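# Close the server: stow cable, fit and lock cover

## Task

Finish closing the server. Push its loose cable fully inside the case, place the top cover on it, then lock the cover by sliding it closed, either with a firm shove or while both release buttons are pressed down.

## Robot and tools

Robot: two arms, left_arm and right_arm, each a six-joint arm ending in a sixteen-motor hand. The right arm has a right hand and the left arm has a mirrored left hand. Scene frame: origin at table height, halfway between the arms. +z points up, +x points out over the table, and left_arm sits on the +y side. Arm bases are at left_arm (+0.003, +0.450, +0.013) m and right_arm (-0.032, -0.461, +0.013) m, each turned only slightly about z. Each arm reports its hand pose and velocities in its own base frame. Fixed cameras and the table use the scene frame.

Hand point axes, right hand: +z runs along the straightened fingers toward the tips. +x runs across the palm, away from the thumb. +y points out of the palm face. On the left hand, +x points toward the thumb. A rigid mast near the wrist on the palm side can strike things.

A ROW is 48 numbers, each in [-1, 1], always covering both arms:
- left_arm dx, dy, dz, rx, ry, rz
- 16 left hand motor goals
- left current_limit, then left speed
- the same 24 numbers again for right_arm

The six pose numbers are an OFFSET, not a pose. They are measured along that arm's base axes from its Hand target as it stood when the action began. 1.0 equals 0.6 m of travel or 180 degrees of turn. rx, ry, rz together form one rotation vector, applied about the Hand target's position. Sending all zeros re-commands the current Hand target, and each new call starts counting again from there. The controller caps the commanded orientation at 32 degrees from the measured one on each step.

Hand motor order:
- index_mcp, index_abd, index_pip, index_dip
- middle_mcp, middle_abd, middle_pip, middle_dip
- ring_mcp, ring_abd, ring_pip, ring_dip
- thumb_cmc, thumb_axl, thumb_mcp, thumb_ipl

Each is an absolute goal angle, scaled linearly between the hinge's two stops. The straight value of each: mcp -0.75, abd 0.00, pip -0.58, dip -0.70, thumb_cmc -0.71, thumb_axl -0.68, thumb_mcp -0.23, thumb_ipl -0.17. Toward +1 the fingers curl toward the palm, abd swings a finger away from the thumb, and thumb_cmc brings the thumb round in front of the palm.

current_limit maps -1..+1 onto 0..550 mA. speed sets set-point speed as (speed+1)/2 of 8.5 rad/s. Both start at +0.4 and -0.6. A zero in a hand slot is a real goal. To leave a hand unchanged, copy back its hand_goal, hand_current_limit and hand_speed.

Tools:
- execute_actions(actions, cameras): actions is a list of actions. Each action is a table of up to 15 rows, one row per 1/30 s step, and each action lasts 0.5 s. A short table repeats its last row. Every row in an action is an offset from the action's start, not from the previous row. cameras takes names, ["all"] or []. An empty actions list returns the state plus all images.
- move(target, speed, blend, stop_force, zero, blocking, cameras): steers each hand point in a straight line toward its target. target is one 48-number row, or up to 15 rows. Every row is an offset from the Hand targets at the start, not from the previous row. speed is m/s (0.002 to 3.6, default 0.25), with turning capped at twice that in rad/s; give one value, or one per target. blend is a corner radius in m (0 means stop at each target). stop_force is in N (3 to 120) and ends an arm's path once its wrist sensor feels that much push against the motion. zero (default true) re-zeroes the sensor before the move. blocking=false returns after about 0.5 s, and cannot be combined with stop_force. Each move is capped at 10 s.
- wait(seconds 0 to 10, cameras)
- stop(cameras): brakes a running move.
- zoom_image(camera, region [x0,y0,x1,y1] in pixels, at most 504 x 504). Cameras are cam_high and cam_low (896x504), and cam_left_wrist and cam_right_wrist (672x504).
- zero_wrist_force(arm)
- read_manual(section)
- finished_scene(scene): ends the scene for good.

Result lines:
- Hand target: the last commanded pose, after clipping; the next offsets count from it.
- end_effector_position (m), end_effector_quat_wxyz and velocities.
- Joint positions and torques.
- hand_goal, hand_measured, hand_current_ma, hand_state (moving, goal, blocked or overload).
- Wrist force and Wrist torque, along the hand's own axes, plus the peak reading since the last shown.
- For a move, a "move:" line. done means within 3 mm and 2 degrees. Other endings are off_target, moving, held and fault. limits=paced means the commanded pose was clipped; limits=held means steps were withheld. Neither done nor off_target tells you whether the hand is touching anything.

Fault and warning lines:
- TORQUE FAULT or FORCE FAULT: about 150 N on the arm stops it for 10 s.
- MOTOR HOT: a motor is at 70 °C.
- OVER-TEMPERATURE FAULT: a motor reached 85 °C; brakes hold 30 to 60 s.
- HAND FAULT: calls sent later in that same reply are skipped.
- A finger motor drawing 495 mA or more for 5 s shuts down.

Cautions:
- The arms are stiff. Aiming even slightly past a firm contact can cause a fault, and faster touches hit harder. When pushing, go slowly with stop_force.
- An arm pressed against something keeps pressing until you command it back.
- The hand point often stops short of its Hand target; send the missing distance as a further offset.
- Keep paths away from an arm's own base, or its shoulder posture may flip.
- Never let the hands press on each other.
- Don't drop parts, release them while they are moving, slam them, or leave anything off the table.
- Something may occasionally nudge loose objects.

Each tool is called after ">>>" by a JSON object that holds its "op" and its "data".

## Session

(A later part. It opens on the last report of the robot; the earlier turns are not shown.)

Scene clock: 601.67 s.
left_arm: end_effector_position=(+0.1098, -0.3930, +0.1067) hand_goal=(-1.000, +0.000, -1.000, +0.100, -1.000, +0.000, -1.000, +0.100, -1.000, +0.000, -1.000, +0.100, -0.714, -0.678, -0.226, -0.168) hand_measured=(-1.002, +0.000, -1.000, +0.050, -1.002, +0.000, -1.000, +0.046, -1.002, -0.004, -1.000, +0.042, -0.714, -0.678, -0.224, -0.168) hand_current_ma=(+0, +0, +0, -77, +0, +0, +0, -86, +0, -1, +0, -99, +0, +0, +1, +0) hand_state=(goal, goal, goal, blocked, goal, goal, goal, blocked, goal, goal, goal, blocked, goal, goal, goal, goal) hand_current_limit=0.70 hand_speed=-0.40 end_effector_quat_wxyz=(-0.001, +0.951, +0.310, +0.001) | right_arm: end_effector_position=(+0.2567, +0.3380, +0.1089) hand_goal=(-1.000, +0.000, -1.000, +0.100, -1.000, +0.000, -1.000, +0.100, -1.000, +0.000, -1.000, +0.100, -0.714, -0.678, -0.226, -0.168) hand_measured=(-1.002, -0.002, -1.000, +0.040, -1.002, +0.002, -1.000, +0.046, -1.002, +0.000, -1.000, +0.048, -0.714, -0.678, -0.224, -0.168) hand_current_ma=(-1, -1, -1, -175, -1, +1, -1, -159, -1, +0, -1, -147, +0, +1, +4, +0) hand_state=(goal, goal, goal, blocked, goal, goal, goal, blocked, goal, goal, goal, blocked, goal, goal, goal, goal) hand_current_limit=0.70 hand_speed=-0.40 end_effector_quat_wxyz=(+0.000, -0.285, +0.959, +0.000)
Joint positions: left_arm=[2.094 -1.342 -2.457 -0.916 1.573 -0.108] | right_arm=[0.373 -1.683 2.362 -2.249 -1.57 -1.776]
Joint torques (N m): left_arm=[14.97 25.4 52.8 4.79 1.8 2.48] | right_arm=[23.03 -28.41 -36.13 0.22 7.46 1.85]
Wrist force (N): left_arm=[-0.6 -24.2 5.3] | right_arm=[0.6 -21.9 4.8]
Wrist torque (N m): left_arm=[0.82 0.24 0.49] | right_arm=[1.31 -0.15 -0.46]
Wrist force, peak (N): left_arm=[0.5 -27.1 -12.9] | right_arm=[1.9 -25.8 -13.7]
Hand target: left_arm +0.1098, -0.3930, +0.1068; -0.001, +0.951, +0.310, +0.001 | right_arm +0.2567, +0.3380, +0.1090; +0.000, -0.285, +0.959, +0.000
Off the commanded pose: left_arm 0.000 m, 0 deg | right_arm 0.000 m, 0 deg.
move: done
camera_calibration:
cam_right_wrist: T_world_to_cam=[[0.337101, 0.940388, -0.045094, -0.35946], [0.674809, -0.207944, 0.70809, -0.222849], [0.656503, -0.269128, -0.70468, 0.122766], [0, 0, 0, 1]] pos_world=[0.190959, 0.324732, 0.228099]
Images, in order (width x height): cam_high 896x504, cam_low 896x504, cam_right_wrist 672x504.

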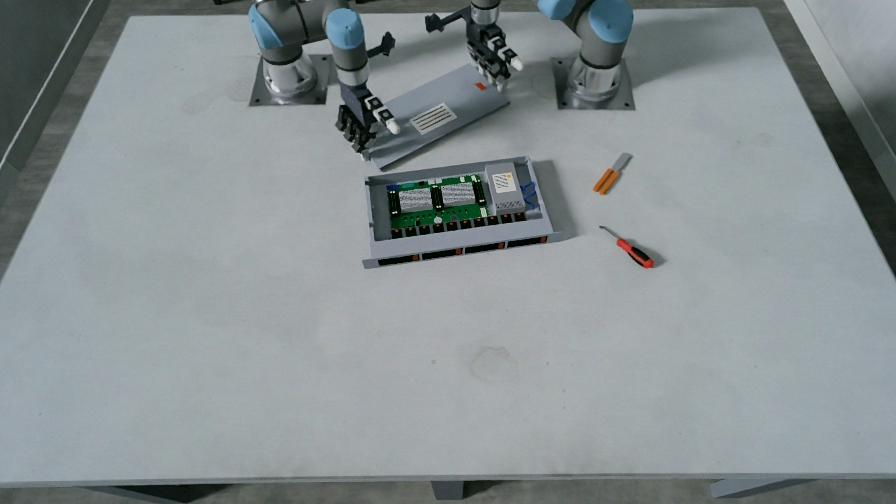

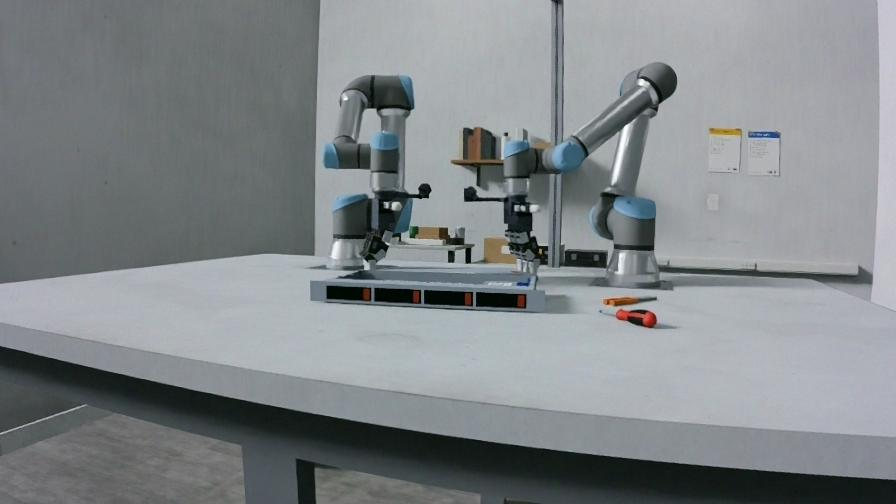

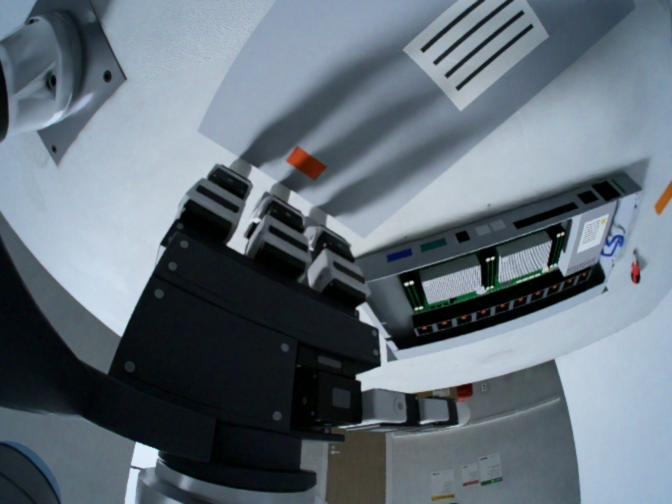

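>>> {"op": "move", "data": {"target": [[0.0006,-0.0008,0,0,0,0,-1,0,-1,0.1,-1,0,-1,0.1,-1,0,-1,0.1,-0.714,-0.678,-0.226,-0.168,0.7,-0.4,-0.0006,0.0008,0,0,0,0,-1,0,-1,0.1,-1,0,-1,0.1,-1,0,-1,0.1,-0.714,-0.678,-0.226,-0.168,0.7,-0.4],[0.0006,-0.0008,0.05,0,0,0,-1,0,-1,0.1,-1,0,-1,0.1,-1,0,-1,0.1,-0.714,-0.678,-0.226,-0.168,0.7,-0.4,-0.0006,0.0008,0.05,0,0,0,-1,0,-1,0.1,-1,0,-1,0.1,-1,0,-1,0.1,-0.714,-0.678,-0.226,-0.168,0.7,-0.4]], "speed": 0.02}}

>>> {"op": "move", "data": {"target": [0,0,0.0917,0,0,0,-1,0,-1,0.1,-1,0,-1,0.1,-1,0,-1,0.1,-0.714,-0.678,-0.226,-0.168,0.7,-0.4,0,0,0.0917,0,0,0,-1,0,-1,0.1,-1,0,-1,0.1,-1,0,-1,0.1,-0.714,-0.678,-0.226,-0.168,0.7,-0.4], "speed": 0.035, "cameras": ["cam_low", "cam_high"]}}

>>> {"op": "zoom_image", "data": {"camera": "cam_high", "region": [320, 30, 560, 180]}}

>>> {"op": "zoom_image", "data": {"camera": "cam_low", "region": [300, 200, 600, 320]}}

Scene clock: 621.80 s.
left_arm: end_effector_position=(+0.1101, -0.3935, +0.1367) hand_goal=(-1.000, +0.000, -1.000, +0.100, -1.000, +0.000, -1.000, +0.100, -1.000, +0.000, -1.000, +0.100, -0.714, -0.678, -0.226, -0.168) hand_measured=(-1.002, +0.000, -1.000, +0.040, -1.002, +0.000, -1.000, +0.036, -1.002, -0.004, -1.000, +0.032, -0.714, -0.678, -0.224, -0.168) hand_current_ma=(+0, +0, +0, -106, +0, +0, +0, -114, +0, -1, +0, -128, +0, +0, +1, +0) hand_state=(goal, goal, goal, blocked, goal, goal, goal, blocked, goal, goal, goal, blocked, goal, goal, goal, goal) hand_current_limit=0.70 hand_speed=-0.40 end_effector_quat_wxyz=(-0.001, +0.951, +0.310, +0.001) | right_arm: end_effector_position=(+0.2563, +0.3384, +0.1389) hand_goal=(-1.000, +0.000, -1.000, +0.100, -1.000, +0.000, -1.000, +0.100, -1.000, +0.000, -1.000, +0.100, -0.714, -0.678, -0.226, -0.168) hand_measured=(-1.002, -0.002, -1.000, +0.034, -1.002, +0.002, -1.000, +0.036, -1.002, +0.000, -1.000, +0.040, -0.714, -0.678, -0.224, -0.168) hand_current_ma=(-1, -1, -1, -201, -1, +1, -1, -190, -1, +0, -1, -178, +0, +1, +4, +0) hand_state=(goal, goal, goal, blocked, goal, goal, goal, blocked, goal, goal, goal, blocked, goal, goal, goal, goal) hand_current_limit=0.70 hand_speed=-0.40 end_effector_quat_wxyz=(+0.000, -0.285, +0.959, +0.000)
Joint positions: left_arm=[2.094 -1.283 -2.404 -1.028 1.573 -0.108] | right_arm=[0.374 -1.74 2.314 -2.144 -1.57 -1.774]
Joint torques (N m): left_arm=[5.21 23.11 56.1 5.55 1.18 -0.84] | right_arm=[21.44 -26.25 -36.35 0.35 11.13 1.24]
Wrist force (N): left_arm=[-1.0 -28.8 5.3] | right_arm=[0.0 -26.4 4.8]
Wrist torque (N m): left_arm=[1.09 0.32 0.54] | right_arm=[1.65 -0.06 -0.58]
Wrist force, peak (N): left_arm=[-1.2 -29.4 5.6] | right_arm=[0.3 -26.9 4.4]
Hand target: left_arm +0.1101, -0.3935, +0.1368; -0.001, +0.951, +0.310, +0.001 | right_arm +0.2563, +0.3384, +0.1390; +0.000, -0.285, +0.959, +0.000
Off the commanded pose: left_arm 0.000 m, 0 deg | right_arm 0.000 m, 0 deg.
move: done

Scene clock: 623.90 s.
left_arm: end_effector_position=(+0.1101, -0.3935, +0.1917) hand_goal=(-1.000, +0.000, -1.000, +0.100, -1.000, +0.000, -1.000, +0.100, -1.000, +0.000, -1.000, +0.100, -0.714, -0.678, -0.226, -0.168) hand_measured=(-1.002, +0.000, -1.000, +0.032, -1.002, +0.000, -1.000, +0.032, -1.002, -0.004, -1.000, +0.028, -0.714, -0.678, -0.224, -0.168) hand_current_ma=(+0, +0, +0, -124, +0, +0, +0, -128, +0, -1, +0, -139, +0, +0, +1, +0) hand_state=(goal, goal, goal, blocked, goal, goal, goal, blocked, goal, goal, goal, blocked, goal, goal, goal, goal) hand_current_limit=0.70 hand_speed=-0.40 end_effector_quat_wxyz=(-0.001, +0.951, +0.310, +0.001) | right_arm: end_effector_position=(+0.2563, +0.3385, +0.1939) hand_goal=(-1.000, +0.000, -1.000, +0.100, -1.000, +0.000, -1.000, +0.100, -1.000, +0.000, -1.000, +0.100, -0.714, -0.678, -0.226, -0.168) hand_measured=(-1.002, -0.002, -1.000, +0.030, -1.002, +0.002, -1.000, +0.032, -1.002, +0.000, -1.000, +0.034, -0.714, -0.678, -0.224, -0.168) hand_current_ma=(-1, -1, -1, -216, -1, +1, -1, -210, -1, +0, -1, -202, +0, +1, +4, +0) hand_state=(goal, goal, goal, blocked, goal, goal, goal, blocked, goal, goal, goal, blocked, goal, goal, goal, goal) hand_current_limit=0.70 hand_speed=-0.40 end_effector_quat_wxyz=(+0.000, -0.285, +0.959, +0.000)
Joint positions: left_arm=[2.094 -1.203 -2.296 -1.215 1.573 -0.108] | right_arm=[0.374 -1.819 2.214 -1.965 -1.57 -1.774]
Joint torques (N m): left_arm=[5.71 19.87 58.3 6.03 0.31 2.39] | right_arm=[13.57 -23.42 -39.56 0.05 9.6 -0.84]
Wrist force (N): left_arm=[-0.6 -30.9 5.3] | right_arm=[0.3 -28.5 4.5]
Wrist torque (N m): left_arm=[1.22 0.30 0.59] | right_arm=[1.83 -0.04 -0.62]
Wrist force, peak (N): left_arm=[-0.7 -31.5 5.3] | right_arm=[0.1 -28.9 4.2]
Hand target: left_arm +0.1101, -0.3935, +0.1918; -0.001, +0.951, +0.310, +0.001 | right_arm +0.2563, +0.3384, +0.1940; +0.000, -0.285, +0.959, +0.000
Off the commanded pose: left_arm 0.000 m, 0 deg | right_arm 0.000 m, 0 deg.
move: done
Images, in order (width x height): cam_high 896x504, cam_low 896x504.

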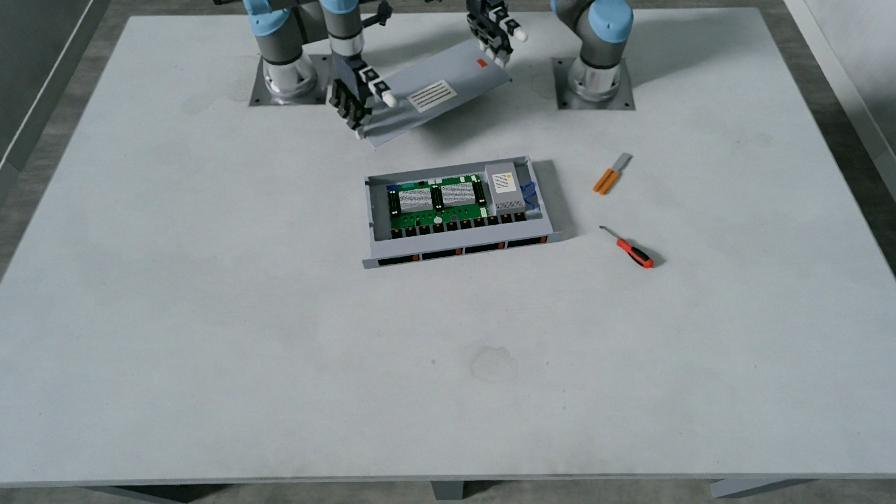

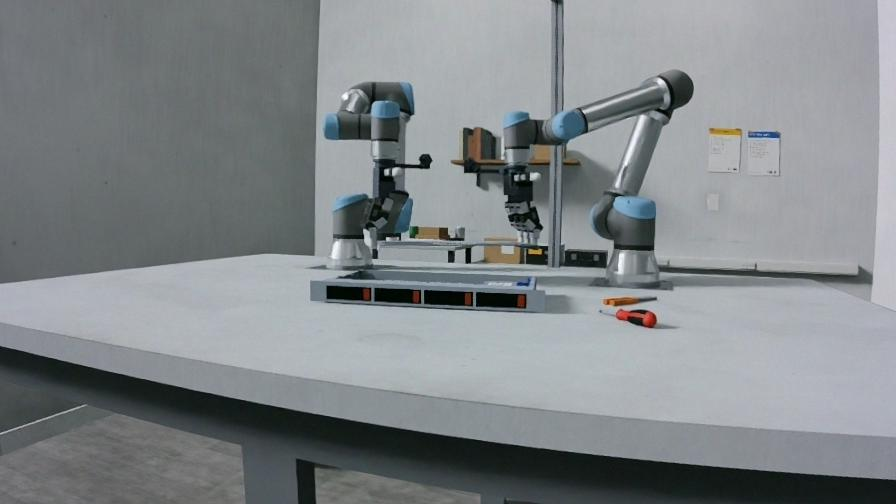

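Scaled by 2.100 from the camera's 896x504 image, which has a finer 1280x720 frame.

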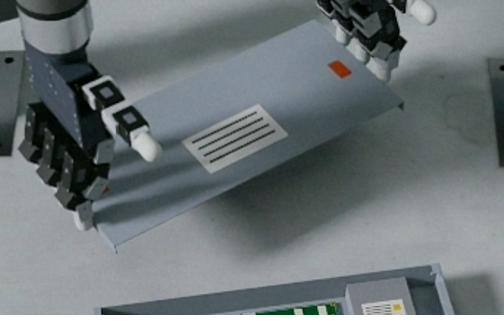

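Scaled by 1.680 from the camera's 896x504 image, which has a finer 1280x720 frame.

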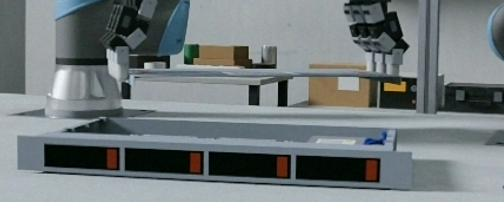

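>>> {"op": "move", "data": {"target": [0.11447,0.03377,0,0,0,-0.02833,-1,0,-1,0.1,-1,0,-1,0.1,-1,0,-1,0.1,-0.714,-0.678,-0.226,-0.168,0.7,-0.4,0.0879,0.01,0,0,0,-0.02833,-1,0,-1,0.1,-1,0,-1,0.1,-1,0,-1,0.1,-0.714,-0.678,-0.226,-0.168,0.7,-0.4], "speed": 0.045}}

Scene clock: 693.13 s.
left_arm: end_effector_position=(+0.1787, -0.3732, +0.1918) hand_goal=(-1.000, +0.000, -1.000, +0.100, -1.000, +0.000, -1.000, +0.100, -1.000, +0.000, -1.000, +0.100, -0.714, -0.678, -0.226, -0.168) hand_measured=(-1.002, +0.002, -1.000, +0.030, -1.002, +0.002, -1.000, +0.028, -1.002, +0.000, -1.000, +0.024, -0.714, -0.678, -0.224, -0.168) hand_current_ma=(+0, +1, +0, -130, +0, +1, +0, -136, +0, +0, +0, -154, +0, +0, +1, +0) hand_state=(goal, goal, goal, blocked, goal, goal, goal, blocked, goal, goal, goal, blocked, goal, goal, goal, goal) hand_current_limit=0.70 hand_speed=-0.40 end_effector_quat_wxyz=(-0.001, +0.964, +0.268, +0.001) | right_arm: end_effector_position=(+0.3090, +0.3444, +0.1940) hand_goal=(-1.000, +0.000, -1.000, +0.100, -1.000, +0.000, -1.000, +0.100, -1.000, +0.000, -1.000, +0.100, -0.714, -0.678, -0.226, -0.168) hand_measured=(-1.002, -0.004, -1.000, +0.028, -1.002, +0.000, -1.000, +0.030, -1.002, -0.002, -1.000, +0.032, -0.714, -0.678, -0.224, -0.168) hand_current_ma=(-2, -4, -1, -230, -2, +0, -1, -221, -1, -2, -1, -214, +0, +1, +4, +0) hand_state=(goal, goal, goal, blocked, goal, goal, goal, blocked, goal, goal, goal, blocked, goal, goal, goal, goal) hand_current_limit=0.70 hand_speed=-0.40 end_effector_quat_wxyz=(+0.000, -0.242, +0.970, +0.000)
Joint positions: left_arm=[2.335 -1.177 -2.311 -1.226 1.573 0.223] | right_arm=[0.342 -1.716 2.134 -1.989 -1.57 -1.717]
Joint torques (N m): left_arm=[13.61 1.96 25.07 14.27 -3.06 2.51] | right_arm=[-5.67 -5.17 -39.83 -3.09 10.01 1.73]
Wrist force (N): left_arm=[-1.0 -28.5 5.5] | right_arm=[-0.2 -25.9 4.7]
Wrist torque (N m): left_arm=[1.04 0.06 0.61] | right_arm=[1.64 -0.25 -0.45]
Wrist force, peak (N): left_arm=[-0.8 -32.5 5.0] | right_arm=[0.2 -29.9 4.7]
Hand target: left_arm +0.1788, -0.3732, +0.1918; -0.001, +0.964, +0.268, +0.001 | right_arm +0.3090, +0.3444, +0.1940; +0.000, -0.242, +0.970, +0.000
Off the commanded pose: left_arm 0.000 m, 0 deg | right_arm 0.000 m, 0 deg.
move: done

>>> {"op": "move", "data": {"target": [0.11498,0.03203,0,0,0,-0.02833,-1,0,-1,0.1,-1,0,-1,0.1,-1,0,-1,0.1,-0.714,-0.678,-0.226,-0.168,0.7,-0.4,0.08693,0.01143,0,0,0,-0.02833,-1,0,-1,0.1,-1,0,-1,0.1,-1,0,-1,0.1,-0.714,-0.678,-0.226,-0.168,0.7,-0.4], "speed": 0.045}}

>>> {"op": "move", "data": {"target": [0.11545,0.03055,0,0,0,-0.02833,-1,0,-1,0.1,-1,0,-1,0.1,-1,0,-1,0.1,-0.714,-0.678,-0.226,-0.168,0.7,-0.4,0.08604,0.01265,0,0,0,-0.02833,-1,0,-1,0.1,-1,0,-1,0.1,-1,0,-1,0.1,-0.714,-0.678,-0.226,-0.168,0.7,-0.4], "speed": 0.045}}

Scene clock: 703.57 s.
left_arm: end_effector_position=(+0.2477, -0.3540, +0.1918) hand_goal=(-1.000, +0.000, -1.000, +0.100, -1.000, +0.000, -1.000, +0.100, -1.000, +0.000, -1.000, +0.100, -0.714, -0.678, -0.226, -0.168) hand_measured=(-1.000, +0.002, -1.000, +0.036, -1.002, +0.002, -1.000, +0.028, -1.002, +0.000, -1.000, +0.014, -0.714, -0.678, -0.224, -0.168) hand_current_ma=(+0, +1, +0, -116, +0, +1, +0, -136, +0, +0, +0, -183, +0, +0, +1, +0) hand_state=(goal, goal, goal, blocked, goal, goal, goal, blocked, goal, goal, goal, blocked, goal, goal, goal, goal) hand_current_limit=0.70 hand_speed=-0.40 end_effector_quat_wxyz=(-0.001, +0.974, +0.225, +0.001) | right_arm: end_effector_position=(+0.3611, +0.3513, +0.1940) hand_goal=(-1.000, +0.000, -1.000, +0.100, -1.000, +0.000, -1.000, +0.100, -1.000, +0.000, -1.000, +0.100, -0.714, -0.678, -0.226, -0.168) hand_measured=(-1.002, -0.004, -1.000, +0.024, -1.002, -0.002, -1.000, +0.030, -1.002, -0.004, -1.000, +0.032, -0.714, -0.678, -0.224, -0.168) hand_current_ma=(-2, -6, -1, -239, -2, -2, -1, -221, -1, -3, -1, -214, +0, +1, +4, +0) hand_state=(goal, goal, goal, blocked, goal, goal, goal, blocked, goal, goal, goal, blocked, goal, goal, goal, goal) hand_current_limit=0.70 hand_speed=-0.40 end_effector_quat_wxyz=(+0.000, -0.199, +0.980, +0.000)
Joint positions: left_arm=[2.55 -1.215 -2.289 -1.209 1.574 0.526] | right_arm=[0.32 -1.615 2.045 -2 -1.57 -1.651]
Joint torques (N m): left_arm=[9.86 0.84 54.16 13.82 -6.13 2.72] | right_arm=[-5.13 -8.13 -41.55 -3.91 10.16 1.83]
Wrist force (N): left_arm=[-1.3 -27.8 5.2] | right_arm=[-0.8 -25.6 4.6]
Wrist torque (N m): left_arm=[1.01 0.32 0.62] | right_arm=[1.53 -0.03 -0.50]
Wrist force, peak (N): left_arm=[-1.1 -30.1 5.3] | right_arm=[0.1 -27.5 4.7]
Hand target: left_arm +0.2478, -0.3540, +0.1918; -0.001, +0.974, +0.224, +0.001 | right_arm +0.3612, +0.3513, +0.1940; +0.000, -0.198, +0.980, +0.000
Off the commanded pose: left_arm 0.000 m, 0 deg | right_arm 0.000 m, 0 deg.
move: done

Scene clock: 705.73 s.
left_arm: end_effector_position=(+0.3169, -0.3357, +0.1918) hand_goal=(-1.000, +0.000, -1.000, +0.100, -1.000, +0.000, -1.000, +0.100, -1.000, +0.000, -1.000, +0.100, -0.714, -0.678, -0.226, -0.168) hand_measured=(-1.000, +0.004, -1.000, +0.038, -1.002, +0.004, -1.000, +0.026, -1.002, +0.000, -1.000, +0.012, -0.714, -0.678, -0.224, -0.168) hand_current_ma=(+0, +1, +0, -110, +0, +1, +0, -144, +0, +0, +0, -193, +0, +0, +1, +0) hand_state=(goal, goal, goal, blocked, goal, goal, goal, blocked, goal, goal, goal, blocked, goal, goal, goal, goal) hand_current_limit=0.70 hand_speed=-0.40 end_effector_quat_wxyz=(-0.001, +0.983, +0.181, +0.001) | right_arm: end_effector_position=(+0.4127, +0.3589, +0.1940) hand_goal=(-1.000, +0.000, -1.000, +0.100, -1.000, +0.000, -1.000, +0.100, -1.000, +0.000, -1.000, +0.100, -0.714, -0.678, -0.226, -0.168) hand_measured=(-1.002, -0.006, -1.000, +0.024, -1.002, -0.002, -1.000, +0.028, -1.002, -0.004, -1.000, +0.032, -0.714, -0.678, -0.224, -0.168) hand_current_ma=(-2, -6, -1, -241, -1, -2, -1, -223, -1, -3, -1, -211, +0, +1, +4, +0) hand_state=(goal, goal, goal, blocked, goal, goal, goal, blocked, goal, goal, goal, blocked, goal, goal, goal, goal) hand_current_limit=0.70 hand_speed=-0.40 end_effector_quat_wxyz=(+0.000, -0.155, +0.988, +0.000)
Joint positions: left_arm=[2.72 -1.306 -2.231 -1.175 1.574 0.785] | right_arm=[0.305 -1.517 1.946 -2 -1.57 -1.577]
Joint torques (N m): left_arm=[7.78 3.81 49.73 11.29 -7.03 2.38] | right_arm=[-5.64 -13.08 -42.63 -0.84 8.15 1.88]
Wrist force (N): left_arm=[-1.2 -24.3 5.4] | right_arm=[-0.8 -22.1 4.6]
Wrist torque (N m): left_arm=[0.80 0.55 0.55] | right_arm=[1.26 0.15 -0.45]
Wrist force, peak (N): left_arm=[-0.8 -30.3 5.4] | right_arm=[0.4 -27.4 4.7]
Hand target: left_arm +0.3171, -0.3357, +0.1918; -0.001, +0.984, +0.181, +0.001 | right_arm +0.4128, +0.3589, +0.1940; +0.000, -0.155, +0.988, +0.000
Off the commanded pose: left_arm 0.000 m, 0 deg | right_arm 0.000 m, 0 deg.
move: done

>>> {"op": "move", "data": {"target": [0.11602,0.02838,0,0,0,-0.02833,-1,0,-1,0.1,-1,0,-1,0.1,-1,0,-1,0.1,-0.714,-0.678,-0.226,-0.168,0.7,-0.4,0.08501,0.01465,0,0,0,-0.02833,-1,0,-1,0.1,-1,0,-1,0.1,-1,0,-1,0.1,-0.714,-0.678,-0.226,-0.168,0.7,-0.4], "speed": 0.045, "cameras": ["cam_high", "cam_low"]}}

>>> {"op": "zoom_image", "data": {"camera": "cam_high", "region": [340, 90, 580, 270]}}

>>> {"op": "zoom_image", "data": {"camera": "cam_low", "region": [280, 200, 600, 320]}}

Scene clock: 720.67 s.
left_arm: end_effector_position=(+0.3866, -0.3187, +0.1918) hand_goal=(-1.000, +0.000, -1.000, +0.100, -1.000, +0.000, -1.000, +0.100, -1.000, +0.000, -1.000, +0.100, -0.714, -0.678, -0.226, -0.168) hand_measured=(-1.002, +0.004, -1.000, +0.038, -1.002, +0.004, -1.000, +0.026, -1.002, +0.000, -1.000, +0.012, -0.714, -0.678, -0.224, -0.168) hand_current_ma=(+0, +1, +0, -110, +0, +1, +0, -144, +0, +0, +0, -193, +0, +0, +1, +0) hand_state=(goal, goal, goal, blocked, goal, goal, goal, blocked, goal, goal, goal, blocked, goal, goal, goal, goal) hand_current_limit=0.70 hand_speed=-0.40 end_effector_quat_wxyz=(-0.001, +0.991, +0.137, +0.001) | right_arm: end_effector_position=(+0.4637, +0.3677, +0.1940) hand_goal=(-1.000, +0.000, -1.000, +0.100, -1.000, +0.000, -1.000, +0.100, -1.000, +0.000, -1.000, +0.100, -0.714, -0.678, -0.226, -0.168) hand_measured=(-1.002, -0.006, -1.000, +0.024, -1.002, -0.002, -1.000, +0.028, -1.002, -0.004, -1.000, +0.032, -0.714, -0.678, -0.224, -0.168) hand_current_ma=(-2, -6, -1, -241, -1, -2, -1, -223, -1, -3, -1, -211, +0, +1, +4, +0) hand_state=(goal, goal, goal, blocked, goal, goal, goal, blocked, goal, goal, goal, blocked, goal, goal, goal, goal) hand_current_limit=0.70 hand_speed=-0.40 end_effector_quat_wxyz=(+0.000, -0.111, +0.994, +0.000)
Joint positions: left_arm=[2.845 -1.431 -2.136 -1.145 1.574 0.999] | right_arm=[0.296 -1.42 1.838 -1.988 -1.57 -1.497]
Joint torques (N m): left_arm=[4.64 9.66 49.53 10.55 -9 2.69] | right_arm=[-3.86 -18.89 -43.08 -1.47 9.77 1.94]
Wrist force (N): left_arm=[-0.7 -28.5 4.9] | right_arm=[-0.2 -26.0 4.9]
Wrist torque (N m): left_arm=[1.06 0.61 0.67] | right_arm=[1.53 0.22 -0.54]
Wrist force, peak (N): left_arm=[-0.4 -28.7 5.1] | right_arm=[-0.2 -26.0 4.9]
Hand target: left_arm +0.3867, -0.3186, +0.1918; -0.001, +0.991, +0.137, +0.001 | right_arm +0.4638, +0.3677, +0.1940; +0.000, -0.111, +0.994, +0.000
Off the commanded pose: left_arm 0.000 m, 0 deg | right_arm 0.000 m, 0 deg.
move: done
Images, in order (width x height): cam_high 896x504, cam_low 896x504.

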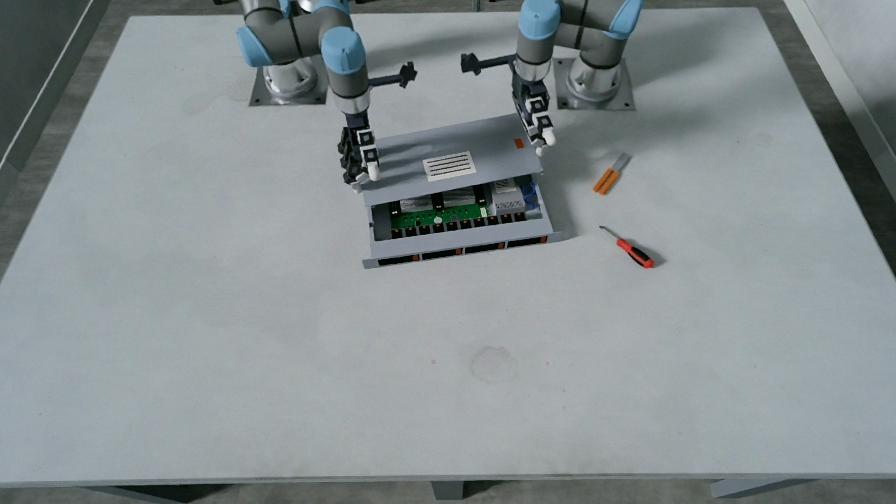

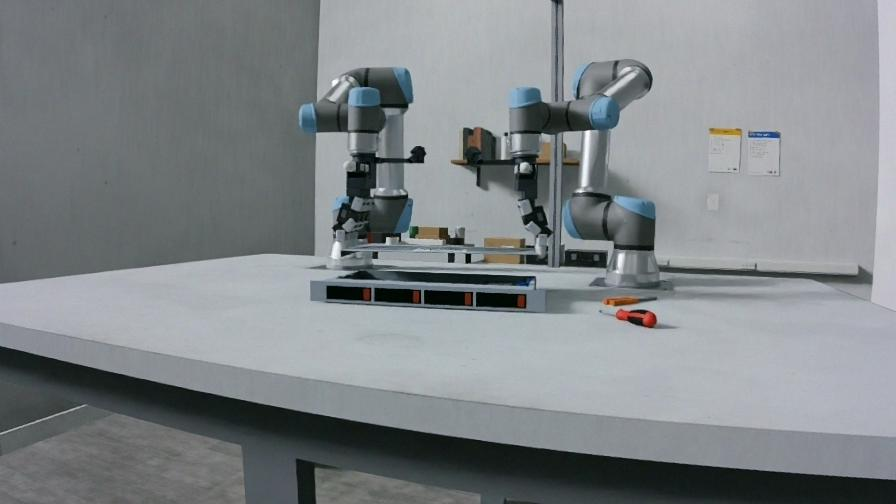

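Scaled by 2.100 from the camera's 896x504 image, which has a finer 1280x720 frame.

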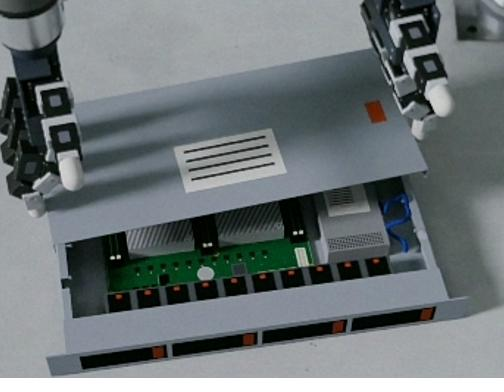

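Scaled by 1.575 from the camera's 896x504 image, which has a finer 1280x720 frame.

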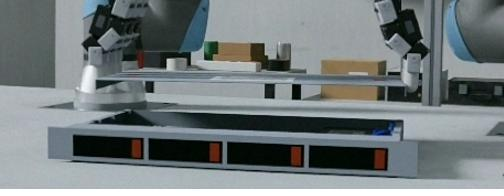

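>>> {"op": "move", "data": {"target": [0.11586,0.0277,0,0,0,-0.02833,-1,0,-1,0.1,-1,0,-1,0.1,-1,0,-1,0.1,-0.714,-0.678,-0.226,-0.168,0.7,-0.4,0.0846,0.0152,0,0,0,-0.02833,-1,0,-1,0.1,-1,0,-1,0.1,-1,0,-1,0.1,-0.714,-0.678,-0.226,-0.168,0.7,-0.4], "speed": 0.045}}

>>> {"op": "move", "data": {"target": [0,0,-0.0417,0,0,0,-1,0,-1,0.1,-1,0,-1,0.1,-1,0,-1,0.1,-0.714,-0.678,-0.226,-0.168,0.7,-0.4,0,0,-0.0417,0,0,0,-1,0,-1,0.1,-1,0,-1,0.1,-1,0,-1,0.1,-0.714,-0.678,-0.226,-0.168,0.7,-0.4], "speed": 0.03, "cameras": ["cam_high", "cam_low", "cam_left_wrist", "cam_right_wrist"]}}

>>> {"op": "zoom_image", "data": {"camera": "cam_high", "region": [340, 90, 580, 270]}}

>>> {"op": "zoom_image", "data": {"camera": "cam_high", "region": [350, 180, 430, 250]}}

>>> {"op": "zoom_image", "data": {"camera": "cam_high", "region": [490, 160, 570, 230]}}

>>> {"op": "zoom_image", "data": {"camera": "cam_low", "region": [280, 200, 600, 320]}}

Scene clock: 740.00 s.
left_arm: end_effector_position=(+0.4561, -0.3021, +0.1918) hand_goal=(-1.000, +0.000, -1.000, +0.100, -1.000, +0.000, -1.000, +0.100, -1.000, +0.000, -1.000, +0.100, -0.714, -0.678, -0.226, -0.168) hand_measured=(-1.002, +0.004, -1.000, +0.038, -1.002, +0.004, -1.000, +0.026, -1.002, +0.000, -1.000, +0.012, -0.714, -0.678, -0.224, -0.168) hand_current_ma=(+0, +1, +0, -110, +0, +1, +0, -144, +0, +0, +0, -193, +0, +0, +1, +0) hand_state=(goal, goal, goal, blocked, goal, goal, goal, blocked, goal, goal, goal, blocked, goal, goal, goal, goal) hand_current_limit=0.70 hand_speed=-0.40 end_effector_quat_wxyz=(-0.001, +0.996, +0.093, +0.001) | right_arm: end_effector_position=(+0.5145, +0.3768, +0.1940) hand_goal=(-1.000, +0.000, -1.000, +0.100, -1.000, +0.000, -1.000, +0.100, -1.000, +0.000, -1.000, +0.100, -0.714, -0.678, -0.226, -0.168) hand_measured=(-1.002, -0.006, -1.000, +0.024, -1.002, -0.002, -1.000, +0.028, -1.002, -0.004, -1.000, +0.032, -0.714, -0.678, -0.224, -0.168) hand_current_ma=(-1, -6, -1, -241, -1, -2, -1, -223, -1, -3, -1, -211, +0, +1, +4, +0) hand_state=(goal, goal, goal, blocked, goal, goal, goal, blocked, goal, goal, goal, blocked, goal, goal, goal, goal) hand_current_limit=0.70 hand_speed=-0.40 end_effector_quat_wxyz=(+0.000, -0.066, +0.998, +0.000)
Joint positions: left_arm=[2.936 -1.569 -2.009 -1.132 1.574 1.179] | right_arm=[0.29 -1.325 1.72 -1.966 -1.57 -1.414]
Joint torques (N m): left_arm=[4.02 13.65 45.68 4.25 -9.21 2.69] | right_arm=[-4.52 -21.06 -45.24 -1.55 7.39 2.01]
Wrist force (N): left_arm=[-0.2 -24.8 5.2] | right_arm=[0.1 -22.9 4.8]
Wrist torque (N m): left_arm=[0.84 0.50 0.59] | right_arm=[1.24 0.12 -0.46]
Wrist force, peak (N): left_arm=[-0.8 -29.1 5.0] | right_arm=[-0.2 -26.4 4.8]
Hand target: left_arm +0.4562, -0.3020, +0.1918; -0.001, +0.996, +0.093, +0.001 | right_arm +0.5146, +0.3768, +0.1940; +0.000, -0.066, +0.998, +0.000
Off the commanded pose: left_arm 0.000 m, 0 deg | right_arm 0.000 m, 0 deg.
move: done

Scene clock: 741.33 s.
left_arm: end_effector_position=(+0.4562, -0.3020, +0.1670) hand_goal=(-1.000, +0.000, -1.000, +0.100, -1.000, +0.000, -1.000, +0.100, -1.000, +0.000, -1.000, +0.100, -0.714, -0.678, -0.226, -0.168) hand_measured=(-1.002, +0.004, -1.000, +0.038, -1.002, +0.004, -1.000, +0.026, -1.002, +0.000, -1.000, +0.012, -0.714, -0.678, -0.224, -0.168) hand_current_ma=(+0, +1, +0, -110, +0, +1, +0, -144, +0, +0, +0, -193, +0, +0, +1, +0) hand_state=(goal, goal, goal, blocked, goal, goal, goal, blocked, goal, goal, goal, blocked, goal, goal, goal, goal) hand_current_limit=0.70 hand_speed=-0.40 end_effector_quat_wxyz=(-0.001, +0.996, +0.093, +0.001) | right_arm: end_effector_position=(+0.5146, +0.3768, +0.1691) hand_goal=(-1.000, +0.000, -1.000, +0.100, -1.000, +0.000, -1.000, +0.100, -1.000, +0.000, -1.000, +0.100, -0.714, -0.678, -0.226, -0.168) hand_measured=(-1.002, -0.006, -1.000, +0.024, -1.002, -0.002, -1.000, +0.028, -1.002, -0.004, -1.000, +0.032, -0.714, -0.678, -0.224, -0.168) hand_current_ma=(-1, -6, -1, -241, -1, -2, -1, -223, -1, -3, -1, -211, +0, +1, +4, +0) hand_state=(goal, goal, goal, blocked, goal, goal, goal, blocked, goal, goal, goal, blocked, goal, goal, goal, goal) hand_current_limit=0.70 hand_speed=-0.40 end_effector_quat_wxyz=(+0.000, -0.066, +0.998, +0.000)
Joint positions: left_arm=[2.936 -1.6 -2.05 -1.062 1.574 1.18] | right_arm=[0.29 -1.3 1.758 -2.028 -1.57 -1.413]
Joint torques (N m): left_arm=[3.3 14.11 12.34 8.4 -7.39 2.24] | right_arm=[-0.23 -23.98 -9.15 -6.25 4.13 1.88]
Wrist force (N): left_arm=[-0.4 -23.0 4.9] | right_arm=[0.0 -21.3 4.5]
Wrist torque (N m): left_arm=[0.78 0.51 0.54] | right_arm=[1.16 0.16 -0.46]
Wrist force, peak (N): left_arm=[0.0 -26.1 4.3] | right_arm=[-0.6 -23.7 4.2]
Hand target: left_arm +0.4562, -0.3020, +0.1668; -0.001, +0.996, +0.093, +0.001 | right_arm +0.5146, +0.3768, +0.1690; +0.000, -0.066, +0.998, +0.000
Off the commanded pose: left_arm 0.000 m, 0 deg | right_arm 0.000 m, 0 deg.
move: done
camera_calibration:
cam_left_wrist: T_world_to_cam=[[-0.855472, 0.517704, 0.0122861, 0.51135], [0.374708, 0.602456, 0.704727, -0.14844], [0.357438, 0.607478, -0.709372, 0.269616], [0, 0, 0, 1]] pos_world=[0.396696, -0.339085, 0.289585]
cam_right_wrist: T_world_to_cam=[[0.709088, 0.703669, -0.0452114, -0.582406], [0.519614, -0.478119, 0.708098, -0.249803], [0.476651, -0.525596, -0.704665, 0.195476], [0, 0, 0, 1]] pos_world=[0.449605, 0.393127, 0.288299]

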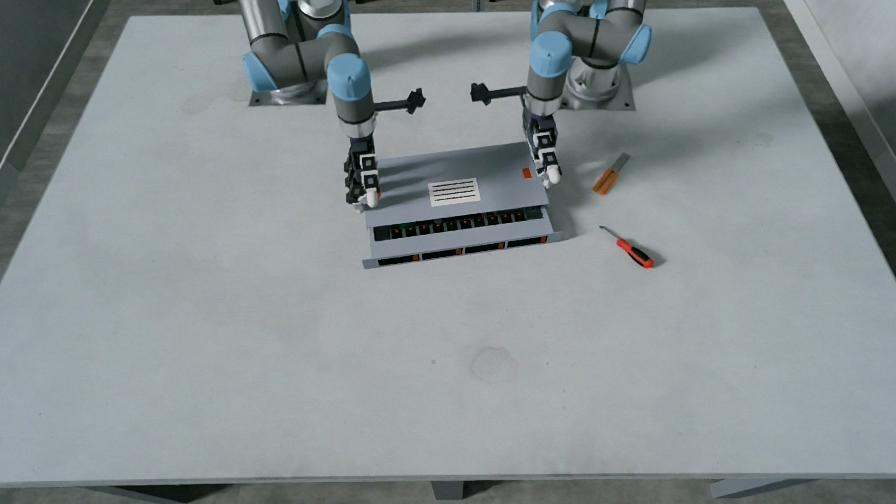

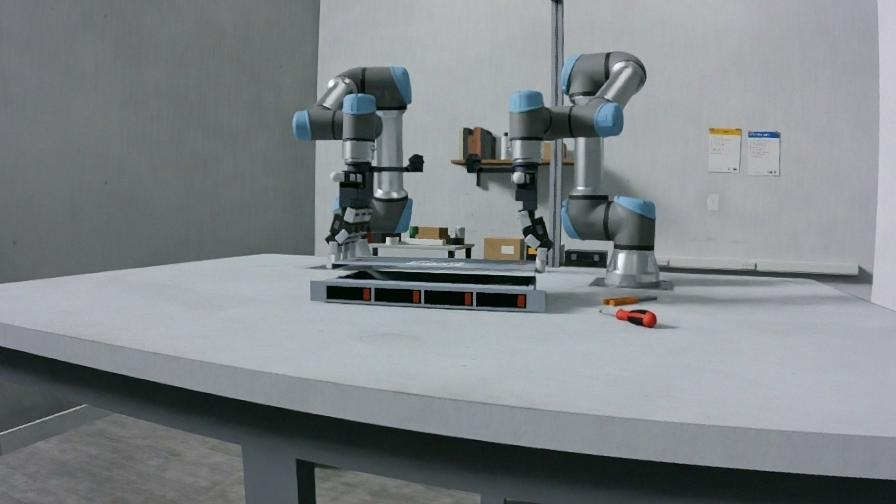

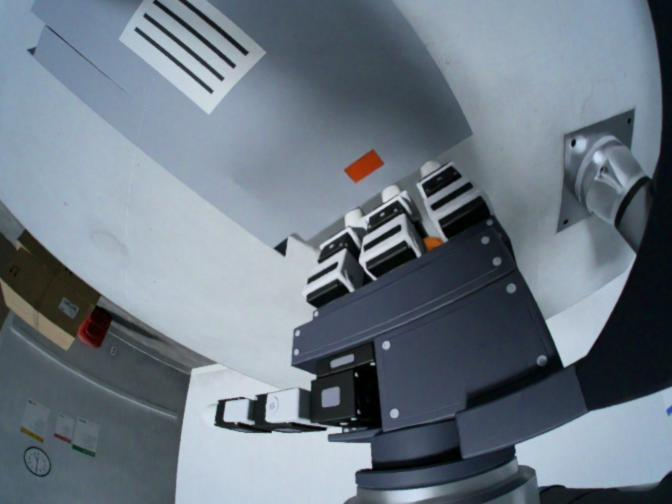

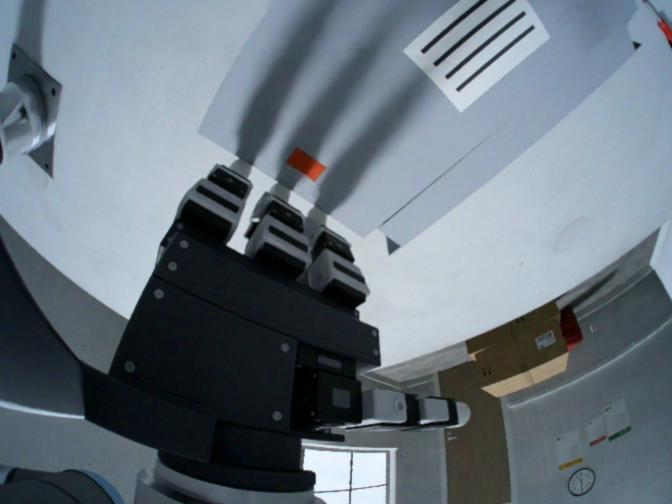

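Scaled by 2.100 from the camera's 896x504 image, which has a finer 1280x720 frame.

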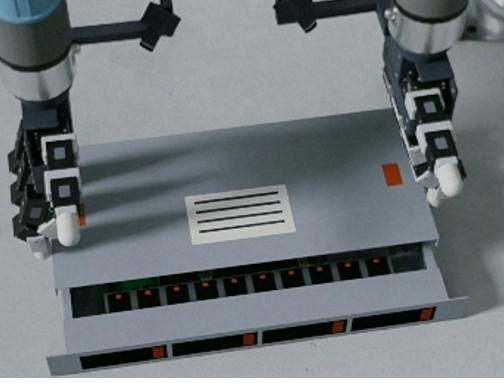

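Scaled by 6.300 from the camera's 896x504 image, which has a finer 1280x720 frame.

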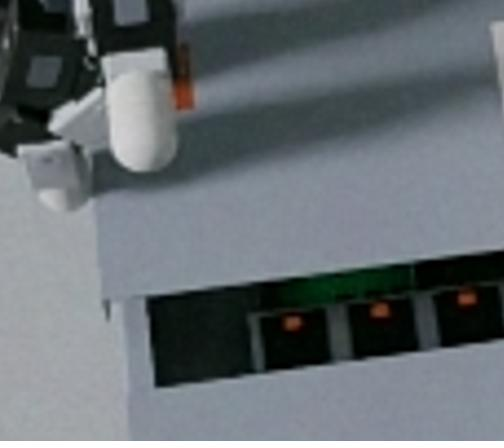

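Scaled by 6.300 from the camera's 896x504 image, which has a finer 1280x720 frame.

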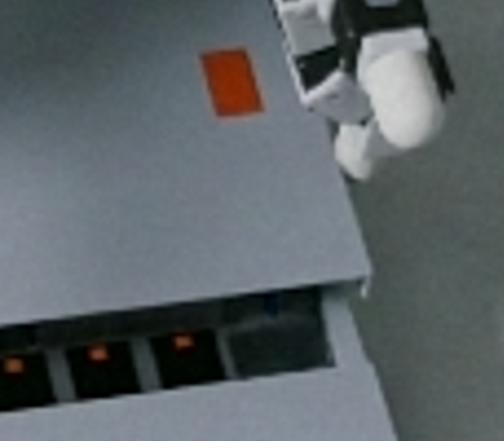

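Scaled by 1.575 from the camera's 896x504 image, which has a finer 1280x720 frame.

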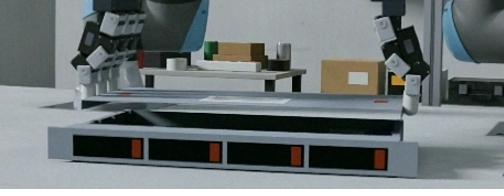

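>>> {"op": "move", "data": {"target": [0.00015,-0.0008,-0.0133,0,0,0,-1,0,-1,0.1,-1,0,-1,0.1,-1,0,-1,0.1,-0.714,-0.678,-0.226,-0.168,0.7,-0.4,-0.0001,0.0008,-0.0133,0,0,0,-1,0,-1,0.1,-1,0,-1,0.1,-1,0,-1,0.1,-0.714,-0.678,-0.226,-0.168,0.7,-0.4], "speed": 0.015, "cameras": ["cam_high", "cam_low"]}}

>>> {"op": "zoom_image", "data": {"camera": "cam_high", "region": [350, 180, 430, 250]}}

>>> {"op": "zoom_image", "data": {"camera": "cam_high", "region": [490, 160, 570, 230]}}

>>> {"op": "zoom_image", "data": {"camera": "cam_low", "region": [300, 230, 400, 310]}}

>>> {"op": "zoom_image", "data": {"camera": "cam_low", "region": [460, 230, 560, 310]}}

Scene clock: 798.87 s.
left_arm: end_effector_position=(+0.4563, -0.3025, +0.1590) hand_goal=(-1.000, +0.000, -1.000, +0.100, -1.000, +0.000, -1.000, +0.100, -1.000, +0.000, -1.000, +0.100, -0.714, -0.678, -0.226, -0.168) hand_measured=(-1.002, +0.004, -1.000, +0.038, -1.002, +0.004, -1.000, +0.026, -1.002, +0.000, -1.000, +0.012, -0.714, -0.678, -0.224, -0.168) hand_current_ma=(+0, +1, +0, -110, +0, +1, +0, -144, +0, +0, +0, -193, +0, +0, +1, +0) hand_state=(goal, goal, goal, blocked, goal, goal, goal, blocked, goal, goal, goal, blocked, goal, goal, goal, goal) hand_current_limit=0.70 hand_speed=-0.40 end_effector_quat_wxyz=(-0.001, +0.996, +0.093, +0.001) | right_arm: end_effector_position=(+0.5145, +0.3773, +0.1612) hand_goal=(-1.000, +0.000, -1.000, +0.100, -1.000, +0.000, -1.000, +0.100, -1.000, +0.000, -1.000, +0.100, -0.714, -0.678, -0.226, -0.168) hand_measured=(-1.002, -0.006, -1.000, +0.024, -1.002, -0.002, -1.000, +0.028, -1.002, -0.004, -1.000, +0.032, -0.714, -0.678, -0.224, -0.168) hand_current_ma=(-1, -6, -1, -241, -1, -2, -1, -225, -1, -3, -1, -211, +0, +1, +4, +0) hand_state=(goal, goal, goal, blocked, goal, goal, goal, blocked, goal, goal, goal, blocked, goal, goal, goal, goal) hand_current_limit=0.70 hand_speed=-0.40 end_effector_quat_wxyz=(+0.000, -0.066, +0.998, +0.000)
Joint positions: left_arm=[2.935 -1.611 -2.062 -1.039 1.574 1.179] | right_arm=[0.291 -1.291 1.768 -2.048 -1.57 -1.413]
Joint torques (N m): left_arm=[-23.5 14.04 13.02 9.02 -8.16 -1.74] | right_arm=[30.87 -23.02 -8.35 -6.77 9.18 1.77]
Wrist force (N): left_arm=[0.0 -29.2 5.0] | right_arm=[-0.2 -26.9 4.9]
Wrist torque (N m): left_arm=[1.11 0.52 0.69] | right_arm=[1.61 0.21 -0.58]
Wrist force, peak (N): left_arm=[-0.4 -29.2 5.3] | right_arm=[-0.2 -26.9 4.9]
Hand target: left_arm +0.4563, -0.3025, +0.1588; -0.001, +0.996, +0.093, +0.001 | right_arm +0.5145, +0.3773, +0.1610; +0.000, -0.066, +0.998, +0.000
Off the commanded pose: left_arm 0.000 m, 0 deg | right_arm 0.000 m, 0 deg.
move: done
Images, in order (width x height): cam_high 896x504, cam_low 896x504.

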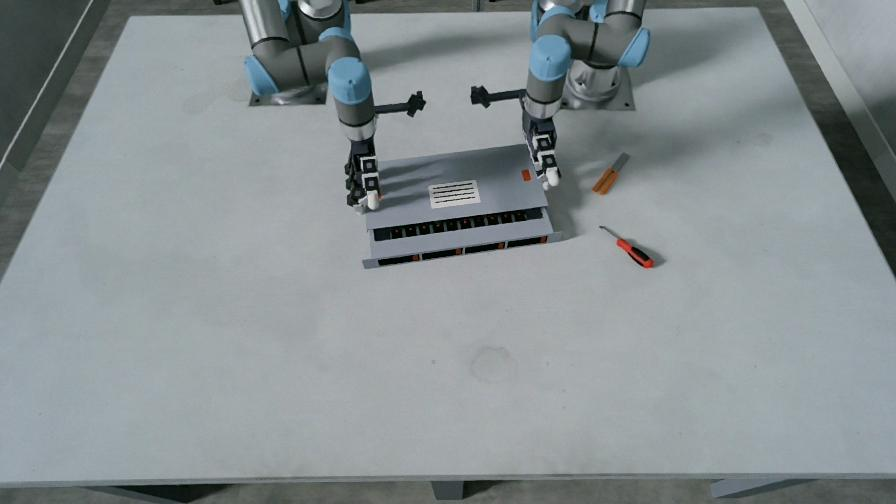

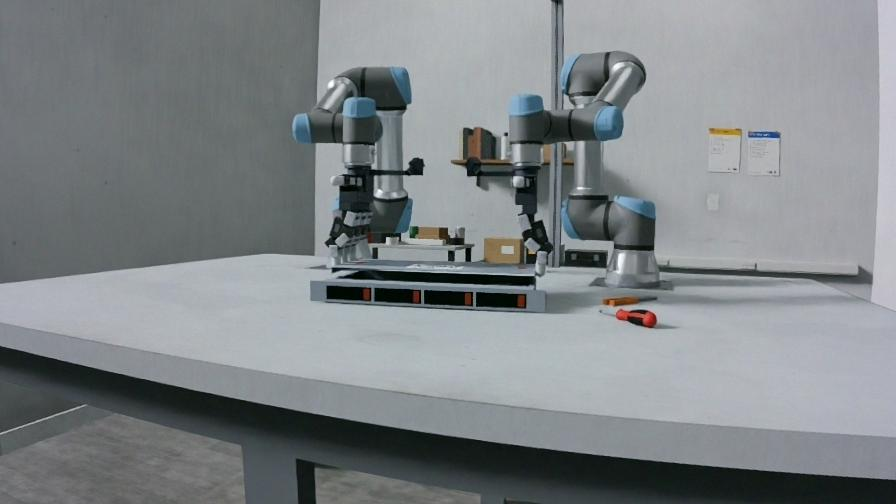

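Scaled by 6.300 from the camera's 896x504 image, which has a finer 1280x720 frame.

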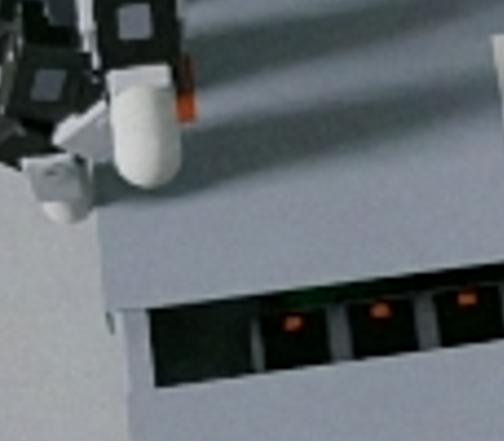

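Scaled by 6.300 from the camera's 896x504 image, which has a finer 1280x720 frame.

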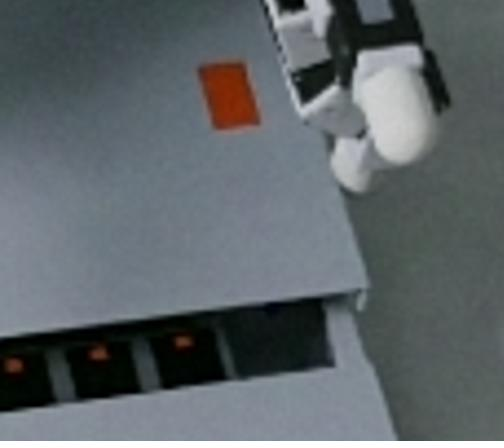

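Scaled by 5.040 from the camera's 896x504 image, which has a finer 1280x720 frame.

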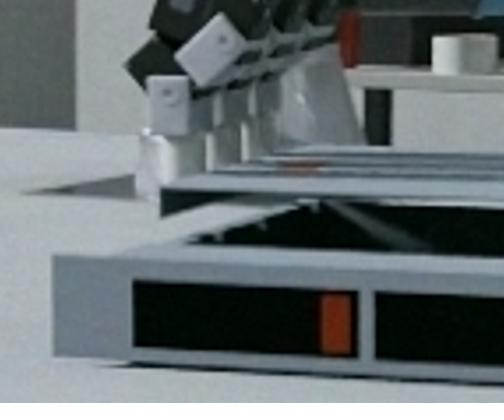

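Scaled by 5.040 from the camera's 896x504 image, which has a finer 1280x720 frame.

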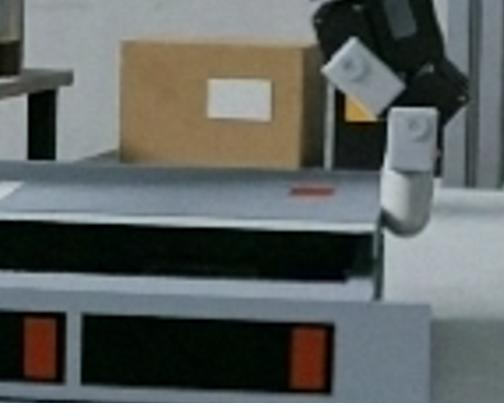

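>>> {"op": "zoom_image", "data": {"camera": "cam_high", "region": [355, 215, 385, 245]}}

>>> {"op": "zoom_image", "data": {"camera": "cam_high", "region": [530, 195, 560, 225]}}

>>> {"op": "zoom_image", "data": {"camera": "cam_high", "region": [360, 145, 400, 185]}}

>>> {"op": "zoom_image", "data": {"camera": "cam_high", "region": [505, 130, 545, 170]}}

Scaled by 16.800 from the camera's 896x504 image, which has a finer 1280x720 frame.

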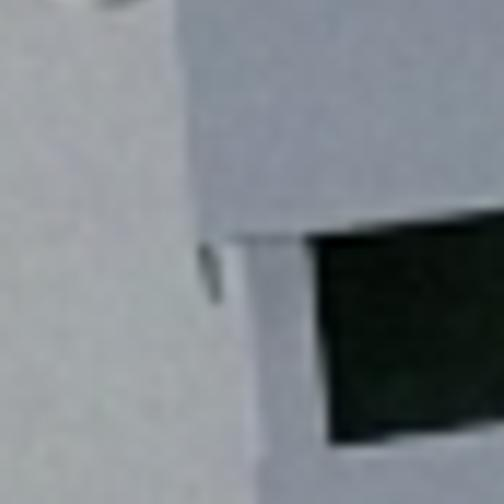

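Scaled by 16.800 from the camera's 896x504 image, which has a finer 1280x720 frame.

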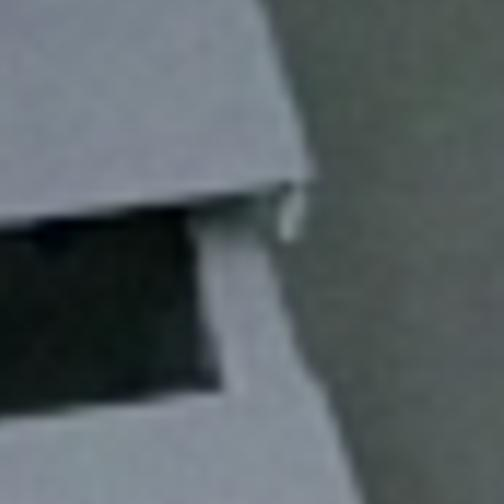

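Scaled by 12.600 from the camera's 896x504 image, which has a finer 1280x720 frame.

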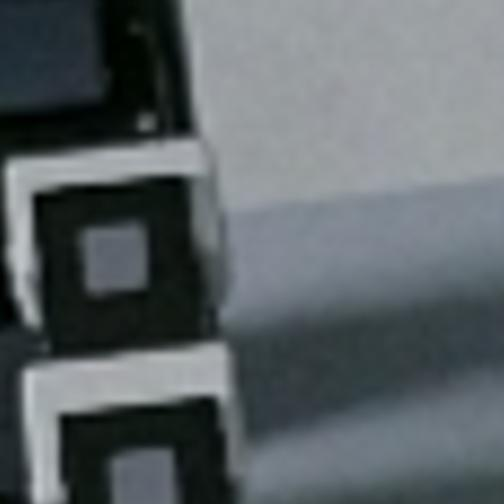

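Scaled by 12.600 from the camera's 896x504 image, which has a finer 1280x720 frame.

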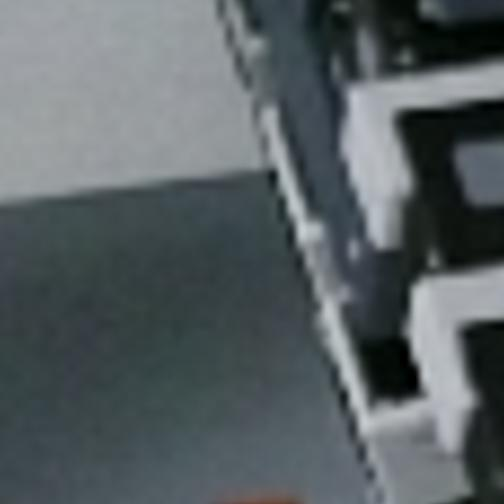

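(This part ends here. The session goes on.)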